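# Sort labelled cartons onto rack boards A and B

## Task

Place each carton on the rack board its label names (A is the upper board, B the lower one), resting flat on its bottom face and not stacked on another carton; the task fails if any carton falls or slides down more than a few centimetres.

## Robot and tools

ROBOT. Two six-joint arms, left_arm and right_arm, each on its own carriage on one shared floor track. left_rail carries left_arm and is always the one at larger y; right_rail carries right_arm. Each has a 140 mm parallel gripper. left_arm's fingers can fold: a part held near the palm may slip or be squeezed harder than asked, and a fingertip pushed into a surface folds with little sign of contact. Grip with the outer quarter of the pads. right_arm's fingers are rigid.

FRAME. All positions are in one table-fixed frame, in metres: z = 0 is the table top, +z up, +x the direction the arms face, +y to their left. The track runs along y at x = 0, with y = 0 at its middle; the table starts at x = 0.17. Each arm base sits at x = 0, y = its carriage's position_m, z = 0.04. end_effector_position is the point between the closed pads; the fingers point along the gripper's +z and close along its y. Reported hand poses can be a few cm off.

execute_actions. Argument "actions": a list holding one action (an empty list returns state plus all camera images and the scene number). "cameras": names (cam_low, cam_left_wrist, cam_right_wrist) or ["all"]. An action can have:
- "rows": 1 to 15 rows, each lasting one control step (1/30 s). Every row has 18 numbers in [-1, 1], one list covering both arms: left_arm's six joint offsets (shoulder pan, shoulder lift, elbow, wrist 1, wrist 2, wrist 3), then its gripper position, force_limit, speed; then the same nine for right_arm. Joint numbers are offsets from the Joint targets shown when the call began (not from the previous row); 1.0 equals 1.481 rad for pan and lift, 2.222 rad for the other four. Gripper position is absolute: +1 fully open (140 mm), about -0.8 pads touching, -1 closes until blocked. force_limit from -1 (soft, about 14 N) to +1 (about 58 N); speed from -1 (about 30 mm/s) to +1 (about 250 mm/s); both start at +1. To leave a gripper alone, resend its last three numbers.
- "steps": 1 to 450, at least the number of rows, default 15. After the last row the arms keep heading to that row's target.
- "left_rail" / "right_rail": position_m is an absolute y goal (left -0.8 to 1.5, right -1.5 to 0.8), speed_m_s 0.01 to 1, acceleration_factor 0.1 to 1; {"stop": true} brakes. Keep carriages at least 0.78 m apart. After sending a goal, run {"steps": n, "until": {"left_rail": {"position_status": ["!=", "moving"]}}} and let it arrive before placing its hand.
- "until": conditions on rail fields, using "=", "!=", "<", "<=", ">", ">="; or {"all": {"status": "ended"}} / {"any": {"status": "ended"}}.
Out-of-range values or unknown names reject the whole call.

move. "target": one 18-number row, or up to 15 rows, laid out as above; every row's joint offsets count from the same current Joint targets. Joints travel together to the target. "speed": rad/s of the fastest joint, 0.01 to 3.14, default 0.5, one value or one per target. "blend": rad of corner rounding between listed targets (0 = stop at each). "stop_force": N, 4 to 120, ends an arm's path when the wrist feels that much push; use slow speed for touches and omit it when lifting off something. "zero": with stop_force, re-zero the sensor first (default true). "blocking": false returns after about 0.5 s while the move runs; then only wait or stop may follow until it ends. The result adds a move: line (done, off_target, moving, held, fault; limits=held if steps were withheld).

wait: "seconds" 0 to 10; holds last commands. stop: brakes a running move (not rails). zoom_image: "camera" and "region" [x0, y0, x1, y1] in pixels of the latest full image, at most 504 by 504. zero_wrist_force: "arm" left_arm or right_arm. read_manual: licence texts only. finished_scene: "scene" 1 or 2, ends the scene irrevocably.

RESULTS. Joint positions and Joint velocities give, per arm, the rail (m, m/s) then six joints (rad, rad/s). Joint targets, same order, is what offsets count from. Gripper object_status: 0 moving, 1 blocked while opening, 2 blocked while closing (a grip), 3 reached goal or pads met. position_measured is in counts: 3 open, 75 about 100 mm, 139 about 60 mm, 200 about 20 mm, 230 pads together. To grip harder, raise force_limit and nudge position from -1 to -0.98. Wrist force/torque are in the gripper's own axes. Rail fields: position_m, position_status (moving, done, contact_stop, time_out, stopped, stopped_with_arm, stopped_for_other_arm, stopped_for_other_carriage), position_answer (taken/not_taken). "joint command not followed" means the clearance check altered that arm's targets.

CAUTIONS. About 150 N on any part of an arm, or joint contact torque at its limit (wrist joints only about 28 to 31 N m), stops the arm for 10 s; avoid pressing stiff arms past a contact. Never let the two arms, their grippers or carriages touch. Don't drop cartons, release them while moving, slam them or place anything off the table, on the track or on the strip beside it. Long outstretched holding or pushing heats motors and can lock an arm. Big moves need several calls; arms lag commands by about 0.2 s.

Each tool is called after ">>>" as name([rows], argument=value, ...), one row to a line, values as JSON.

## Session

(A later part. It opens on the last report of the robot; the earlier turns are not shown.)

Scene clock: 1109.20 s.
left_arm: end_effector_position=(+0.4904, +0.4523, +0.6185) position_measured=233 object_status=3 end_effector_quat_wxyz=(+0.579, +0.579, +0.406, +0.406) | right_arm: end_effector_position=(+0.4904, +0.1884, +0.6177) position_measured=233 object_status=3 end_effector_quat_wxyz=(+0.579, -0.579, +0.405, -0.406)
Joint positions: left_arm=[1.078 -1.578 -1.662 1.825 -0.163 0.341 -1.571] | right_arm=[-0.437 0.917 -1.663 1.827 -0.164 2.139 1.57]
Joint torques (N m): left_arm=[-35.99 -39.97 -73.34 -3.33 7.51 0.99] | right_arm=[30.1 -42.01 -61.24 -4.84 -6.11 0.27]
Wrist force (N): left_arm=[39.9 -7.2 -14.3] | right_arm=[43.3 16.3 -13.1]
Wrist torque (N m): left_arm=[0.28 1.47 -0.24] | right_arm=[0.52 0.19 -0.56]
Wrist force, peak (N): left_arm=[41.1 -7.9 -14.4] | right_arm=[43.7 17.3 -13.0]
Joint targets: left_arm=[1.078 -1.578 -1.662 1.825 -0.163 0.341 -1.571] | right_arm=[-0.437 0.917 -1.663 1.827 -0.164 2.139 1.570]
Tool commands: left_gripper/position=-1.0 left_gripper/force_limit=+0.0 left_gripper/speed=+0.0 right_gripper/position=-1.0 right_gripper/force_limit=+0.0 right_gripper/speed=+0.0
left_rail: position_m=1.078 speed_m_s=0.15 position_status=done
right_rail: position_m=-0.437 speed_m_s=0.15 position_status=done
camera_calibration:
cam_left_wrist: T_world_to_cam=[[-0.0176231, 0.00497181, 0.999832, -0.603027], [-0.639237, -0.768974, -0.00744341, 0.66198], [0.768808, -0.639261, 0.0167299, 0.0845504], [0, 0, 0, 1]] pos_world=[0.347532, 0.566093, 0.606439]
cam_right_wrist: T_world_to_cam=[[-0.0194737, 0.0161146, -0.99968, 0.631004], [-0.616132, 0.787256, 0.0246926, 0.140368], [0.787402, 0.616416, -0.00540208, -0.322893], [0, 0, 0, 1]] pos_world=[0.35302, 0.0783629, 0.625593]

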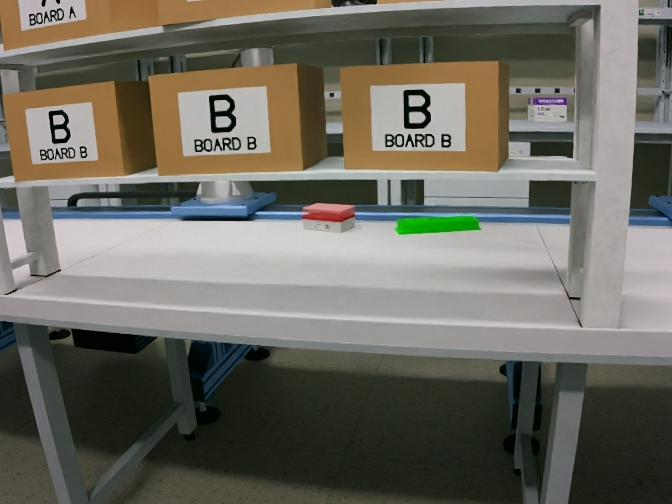

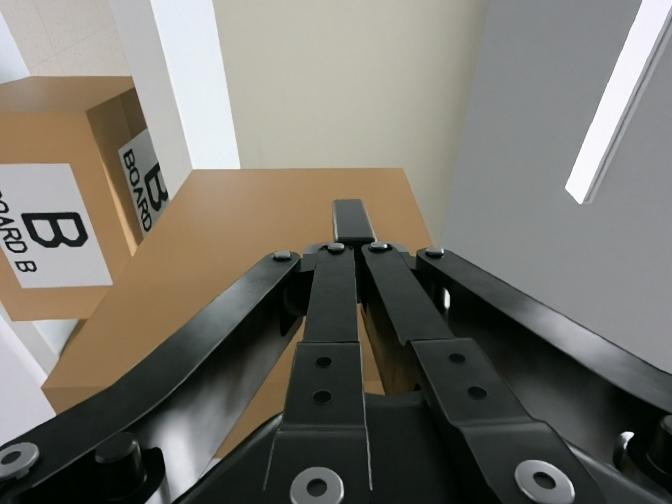

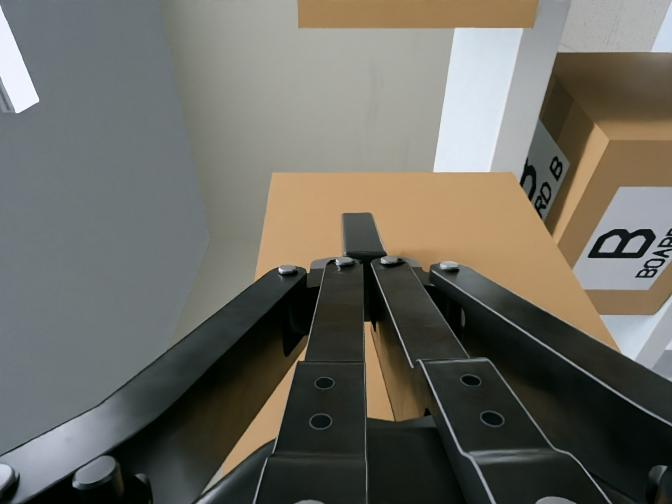

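>>> move([
  [0.0735,0.0244,-0.0148,-0.0015,0.049,0,-1,0,0,-0.056,0.0244,-0.0148,-0.0015,-0.0374,0,-1,0,0],
  [0.1427,0.0537,-0.0337,-0.0021,0.0951,0,-1,0,0,-0.1061,0.0537,-0.0337,-0.0021,-0.0707,0,-1,0,0],
  [0.2074,0.0874,-0.0565,-0.0018,0.1382,0,-1,0,0,-0.1505,0.0874,-0.0565,-0.0018,-0.1003,0,-1,0,0],
  [0.2666,0.1251,-0.0833,0,0.1777,0,-1,0,0,-0.1894,0.1251,-0.0833,0,-0.1262,0,-1,0,0],
  [0.3209,0.1658,-0.1141,0.0036,0.2139,0,-1,0,0,-0.2236,0.1658,-0.1141,0.0036,-0.1491,0,-1,0,0],
], speed=0.12, stop_force=40, blend=[0.005,0.005,0.005,0.005,0])

>>> move(target=[0,0.011,0.0317,-0.039,0,0,-1,0,0,0,0.011,0.0317,-0.039,0,0,-1,0,0], speed=0.03, stop_force=11, cameras=["all"])

Scene clock: 1136.13 s.
left_arm: end_effector_position=(+0.7726, +0.4522, +0.6183) position_measured=233 object_status=3 end_effector_quat_wxyz=(+0.579, +0.579, +0.406, +0.406) | right_arm: end_effector_position=(+0.7723, +0.1887, +0.6175) position_measured=233 object_status=3 end_effector_quat_wxyz=(+0.579, -0.579, +0.405, -0.406)
Joint positions: left_arm=[1.078 -1.103 -1.417 1.571 -0.155 0.816 -1.571] | right_arm=[-0.437 0.586 -1.417 1.573 -0.156 1.808 1.57]
Joint torques (N m): left_arm=[-18.68 -37.9 -76.27 -3.07 21.32 1.36] | right_arm=[17.04 -55.31 -64.15 -3.71 -21.48 0.34]
Wrist force (N): left_arm=[39.0 -7.9 -13.5] | right_arm=[42.1 16.4 -12.7]
Wrist torque (N m): left_arm=[0.26 1.39 -0.22] | right_arm=[0.43 0.17 -0.66]
Wrist force, peak (N): left_arm=[49.9 -7.2 -17.9] | right_arm=[53.4 17.0 -16.3]
Joint targets: left_arm=[1.078 -1.103 -1.417 1.571 -0.155 0.816 -1.571] | right_arm=[-0.437 0.586 -1.417 1.573 -0.156 1.808 1.570]
left_rail: position_m=1.078 speed_m_s=0.15 position_status=done
right_rail: position_m=-0.437 speed_m_s=0.15 position_status=done
move: done

Scene clock: 1139.13 s.
left_arm: end_effector_position=(+0.7729, +0.4517, +0.5935) position_measured=233 object_status=3 end_effector_quat_wxyz=(+0.579, +0.579, +0.406, +0.406) | right_arm: end_effector_position=(+0.7727, +0.1890, +0.5928) position_measured=233 object_status=3 end_effector_quat_wxyz=(+0.579, -0.579, +0.405, -0.406)
Joint positions: left_arm=[1.078 -1.103 -1.409 1.606 -0.198 0.816 -1.571] | right_arm=[-0.437 0.586 -1.409 1.608 -0.199 1.808 1.57]
Joint torques (N m): left_arm=[-26.01 -69.25 -73.08 -2.72 19.19 0.83] | right_arm=[24.61 -68.05 -57.74 -2.02 -19.52 0.37]
Wrist force (N): left_arm=[46.2 0.7 -18.1] | right_arm=[49.6 6.7 -16.5]
Wrist torque (N m): left_arm=[0.04 1.61 -0.34] | right_arm=[0.56 0.26 -0.52]
Wrist force, peak (N): left_arm=[48.3 10.7 -20.6] | right_arm=[50.1 -0.2 -20.3]
Joint targets: left_arm=[1.078 -1.103 -1.409 1.606 -0.198 0.816 -1.571] | right_arm=[-0.437 0.586 -1.409 1.608 -0.199 1.808 1.570]
left_rail: position_m=1.078 speed_m_s=0.15 position_status=done
right_rail: position_m=-0.437 speed_m_s=0.15 position_status=done
move: contact (left_arm, right_arm); left_arm: the wrist 1 is farthest, 0.044 rad from its target; right_arm: the wrist 1 is farthest, 0.044 rad from its target
camera_calibration:
cam_left_wrist: T_world_to_cam=[[-0.0177643, 0.00495745, 0.99983, -0.572851], [-0.639125, -0.769066, -0.00754229, 0.841956], [0.768897, -0.639151, 0.0168303, -0.132779], [0, 0, 0, 1]] pos_world=[0.630032, 0.565493, 0.581339]
cam_right_wrist: T_world_to_cam=[[-0.0193947, 0.0161758, -0.999681, 0.611446], [-0.616134, 0.787255, 0.0246921, 0.314448], [0.787403, 0.616416, -0.00530208, -0.545742], [0, 0, 0, 1]] pos_world=[0.63532, 0.078963, 0.600593]

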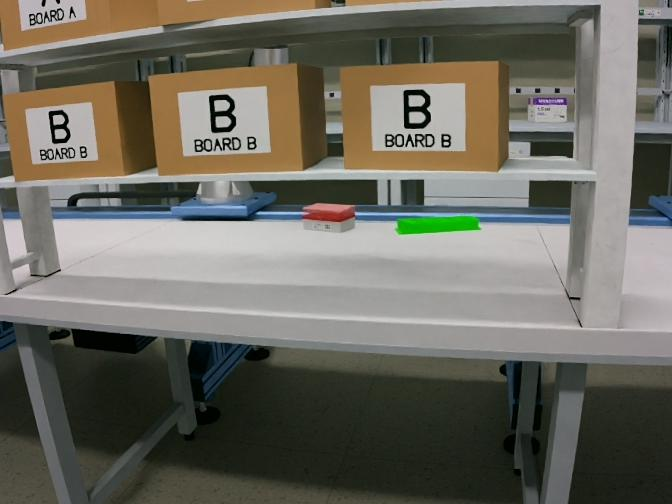

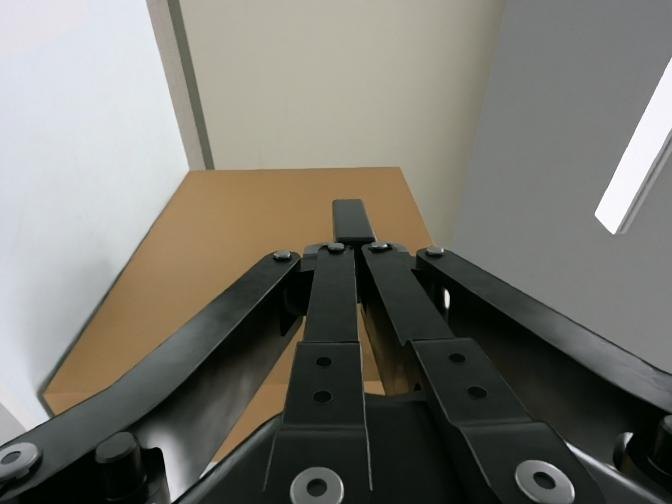

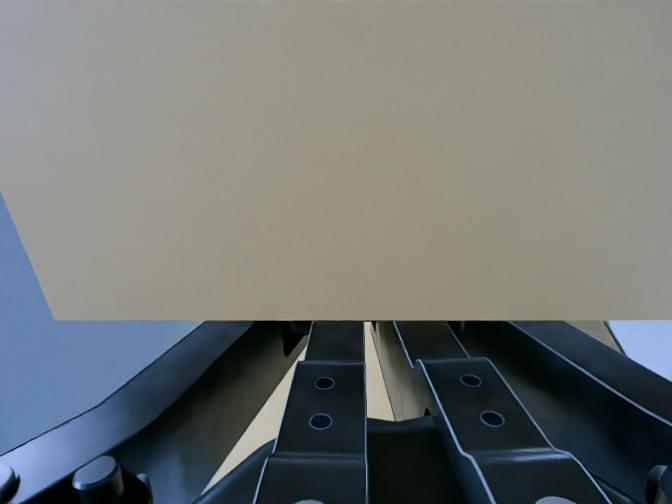

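>>> execute_actions([
  {"left_rail":{"position_m":1.1},"right_rail":{"position_m":-0.452},"steps":200,"until":{"all":{"status":"ended"}}},
])

>>> move(target=[-0.178,-0.1173,0.0652,0.0135,-0.1186,0,-1,0,0,0.1174,-0.1173,0.0652,0.0135,0.0782,0,-1,0,0], speed=0.5, cameras=["all"])

>>> finished_scene(scene=1)

Scene clock: 1149.00 s.
left_arm: end_effector_position=(+0.7728, +0.4736, +0.5935) position_measured=233 object_status=3 end_effector_quat_wxyz=(+0.579, +0.579, +0.406, +0.406) | right_arm: end_effector_position=(+0.7727, +0.1741, +0.5928) position_measured=233 object_status=3 end_effector_quat_wxyz=(+0.579, -0.579, +0.405, -0.406)
Joint positions: left_arm=[1.1 -1.103 -1.409 1.606 -0.198 0.816 -1.571] | right_arm=[-0.452 0.586 -1.409 1.608 -0.199 1.808 1.57]
Joint torques (N m): left_arm=[10.07 -69.4 -38.99 -5.35 -1.6 1.03] | right_arm=[-15.17 -67.67 -34.74 -3.66 2.9 0.29]
Wrist force (N): left_arm=[0.1 -0.2 -0.3] | right_arm=[-0.1 8.4 0.9]
Wrist torque (N m): left_arm=[0.00 0.10 -0.33] | right_arm=[1.32 -0.47 -0.50]
Wrist force, peak (N): left_arm=[46.3 0.7 -18.1] | right_arm=[49.8 8.0 -16.2]
Joint targets: left_arm=[1.100 -1.103 -1.409 1.606 -0.198 0.816 -1.571] | right_arm=[-0.452 0.586 -1.409 1.608 -0.199 1.808 1.570]
Tool commands: left_gripper/position=-1.0 left_gripper/force_limit=+0.0 left_gripper/speed=+0.0 right_gripper/position=-1.0 right_gripper/force_limit=+0.0 right_gripper/speed=+0.0
left_rail: position_m=1.100 speed_m_s=0.15 position_status=done
right_rail: position_m=-0.452 speed_m_s=0.15 position_status=done

Scene clock: 1150.13 s.
left_arm: end_effector_position=(+0.6035, +0.4742, +0.6175) position_measured=233 object_status=3 end_effector_quat_wxyz=(+0.579, +0.579, +0.406, +0.406) | right_arm: end_effector_position=(+0.6031, +0.1737, +0.6166) position_measured=233 object_status=3 end_effector_quat_wxyz=(+0.579, -0.580, +0.405, -0.406)
Joint positions: left_arm=[1.1 -1.367 -1.582 1.751 -0.168 0.553 -1.571] | right_arm=[-0.452 0.76 -1.583 1.753 -0.169 1.981 1.57]
Joint torques (N m): left_arm=[-15.44 -68.94 -38.36 1.75 -2.17 0.88] | right_arm=[11.02 -62.64 -35.39 0.83 3.77 0.16]
Wrist force (N): left_arm=[0.2 -0.1 -0.2] | right_arm=[2.2 9.5 0.3]
Wrist torque (N m): left_arm=[0.04 0.08 -0.34] | right_arm=[1.45 -0.70 -0.54]
Wrist force, peak (N): left_arm=[-0.9 0.2 -3.5] | right_arm=[3.5 9.8 2.6]
Joint targets: left_arm=[1.100 -1.367 -1.582 1.751 -0.168 0.553 -1.571] | right_arm=[-0.452 0.760 -1.583 1.753 -0.169 1.982 1.570]
left_rail: position_m=1.100 speed_m_s=0.15 position_status=done
right_rail: position_m=-0.452 speed_m_s=0.15 position_status=done
move: done
camera_calibration:
cam_left_wrist: T_world_to_cam=[[-0.0174638, 0.00392123, 0.99984, -0.599701], [-0.639225, -0.768977, -0.00814924, 0.751613], [0.768821, -0.639265, 0.0159358, 0.0121549], [0, 0, 0, 1]] pos_world=[0.460632, 0.588094, 0.605537]
cam_right_wrist: T_world_to_cam=[[-0.0202051, 0.0154209, -0.999677, 0.632815], [-0.616224, 0.787187, 0.024598, 0.221588], [0.787312, 0.616522, -0.0064025, -0.401854], [0, 0, 0, 1]] pos_world=[0.465718, 0.0635624, 0.624587]

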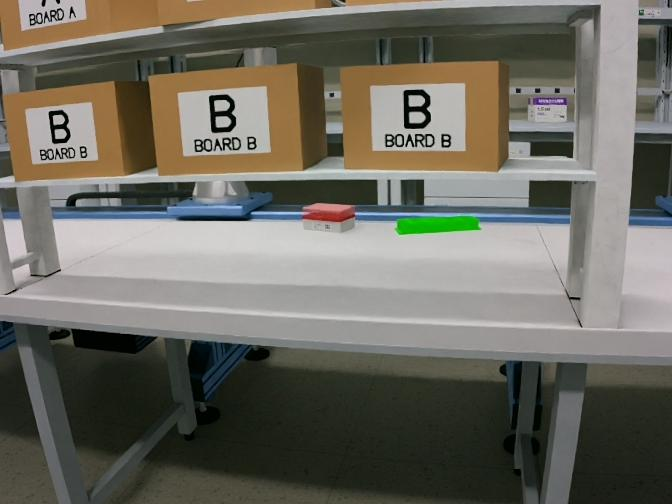

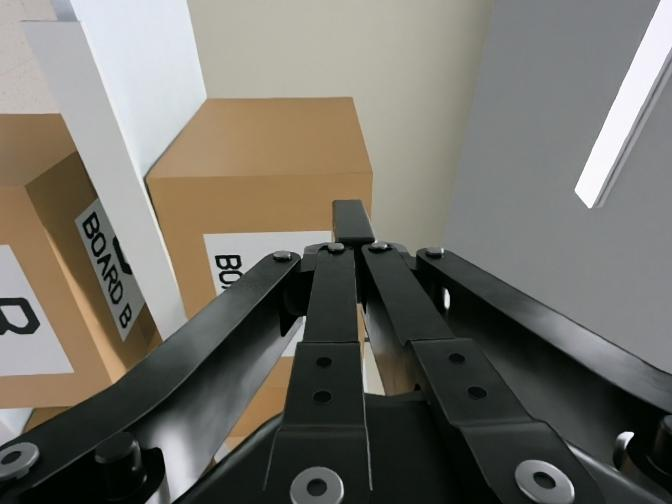

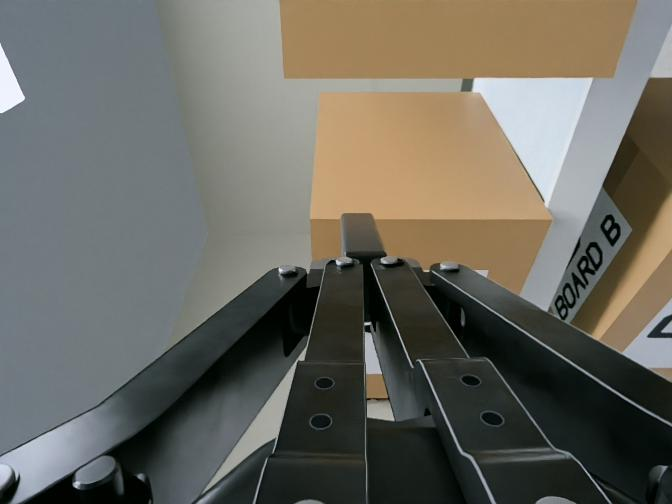

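The scene is finished: the task was done.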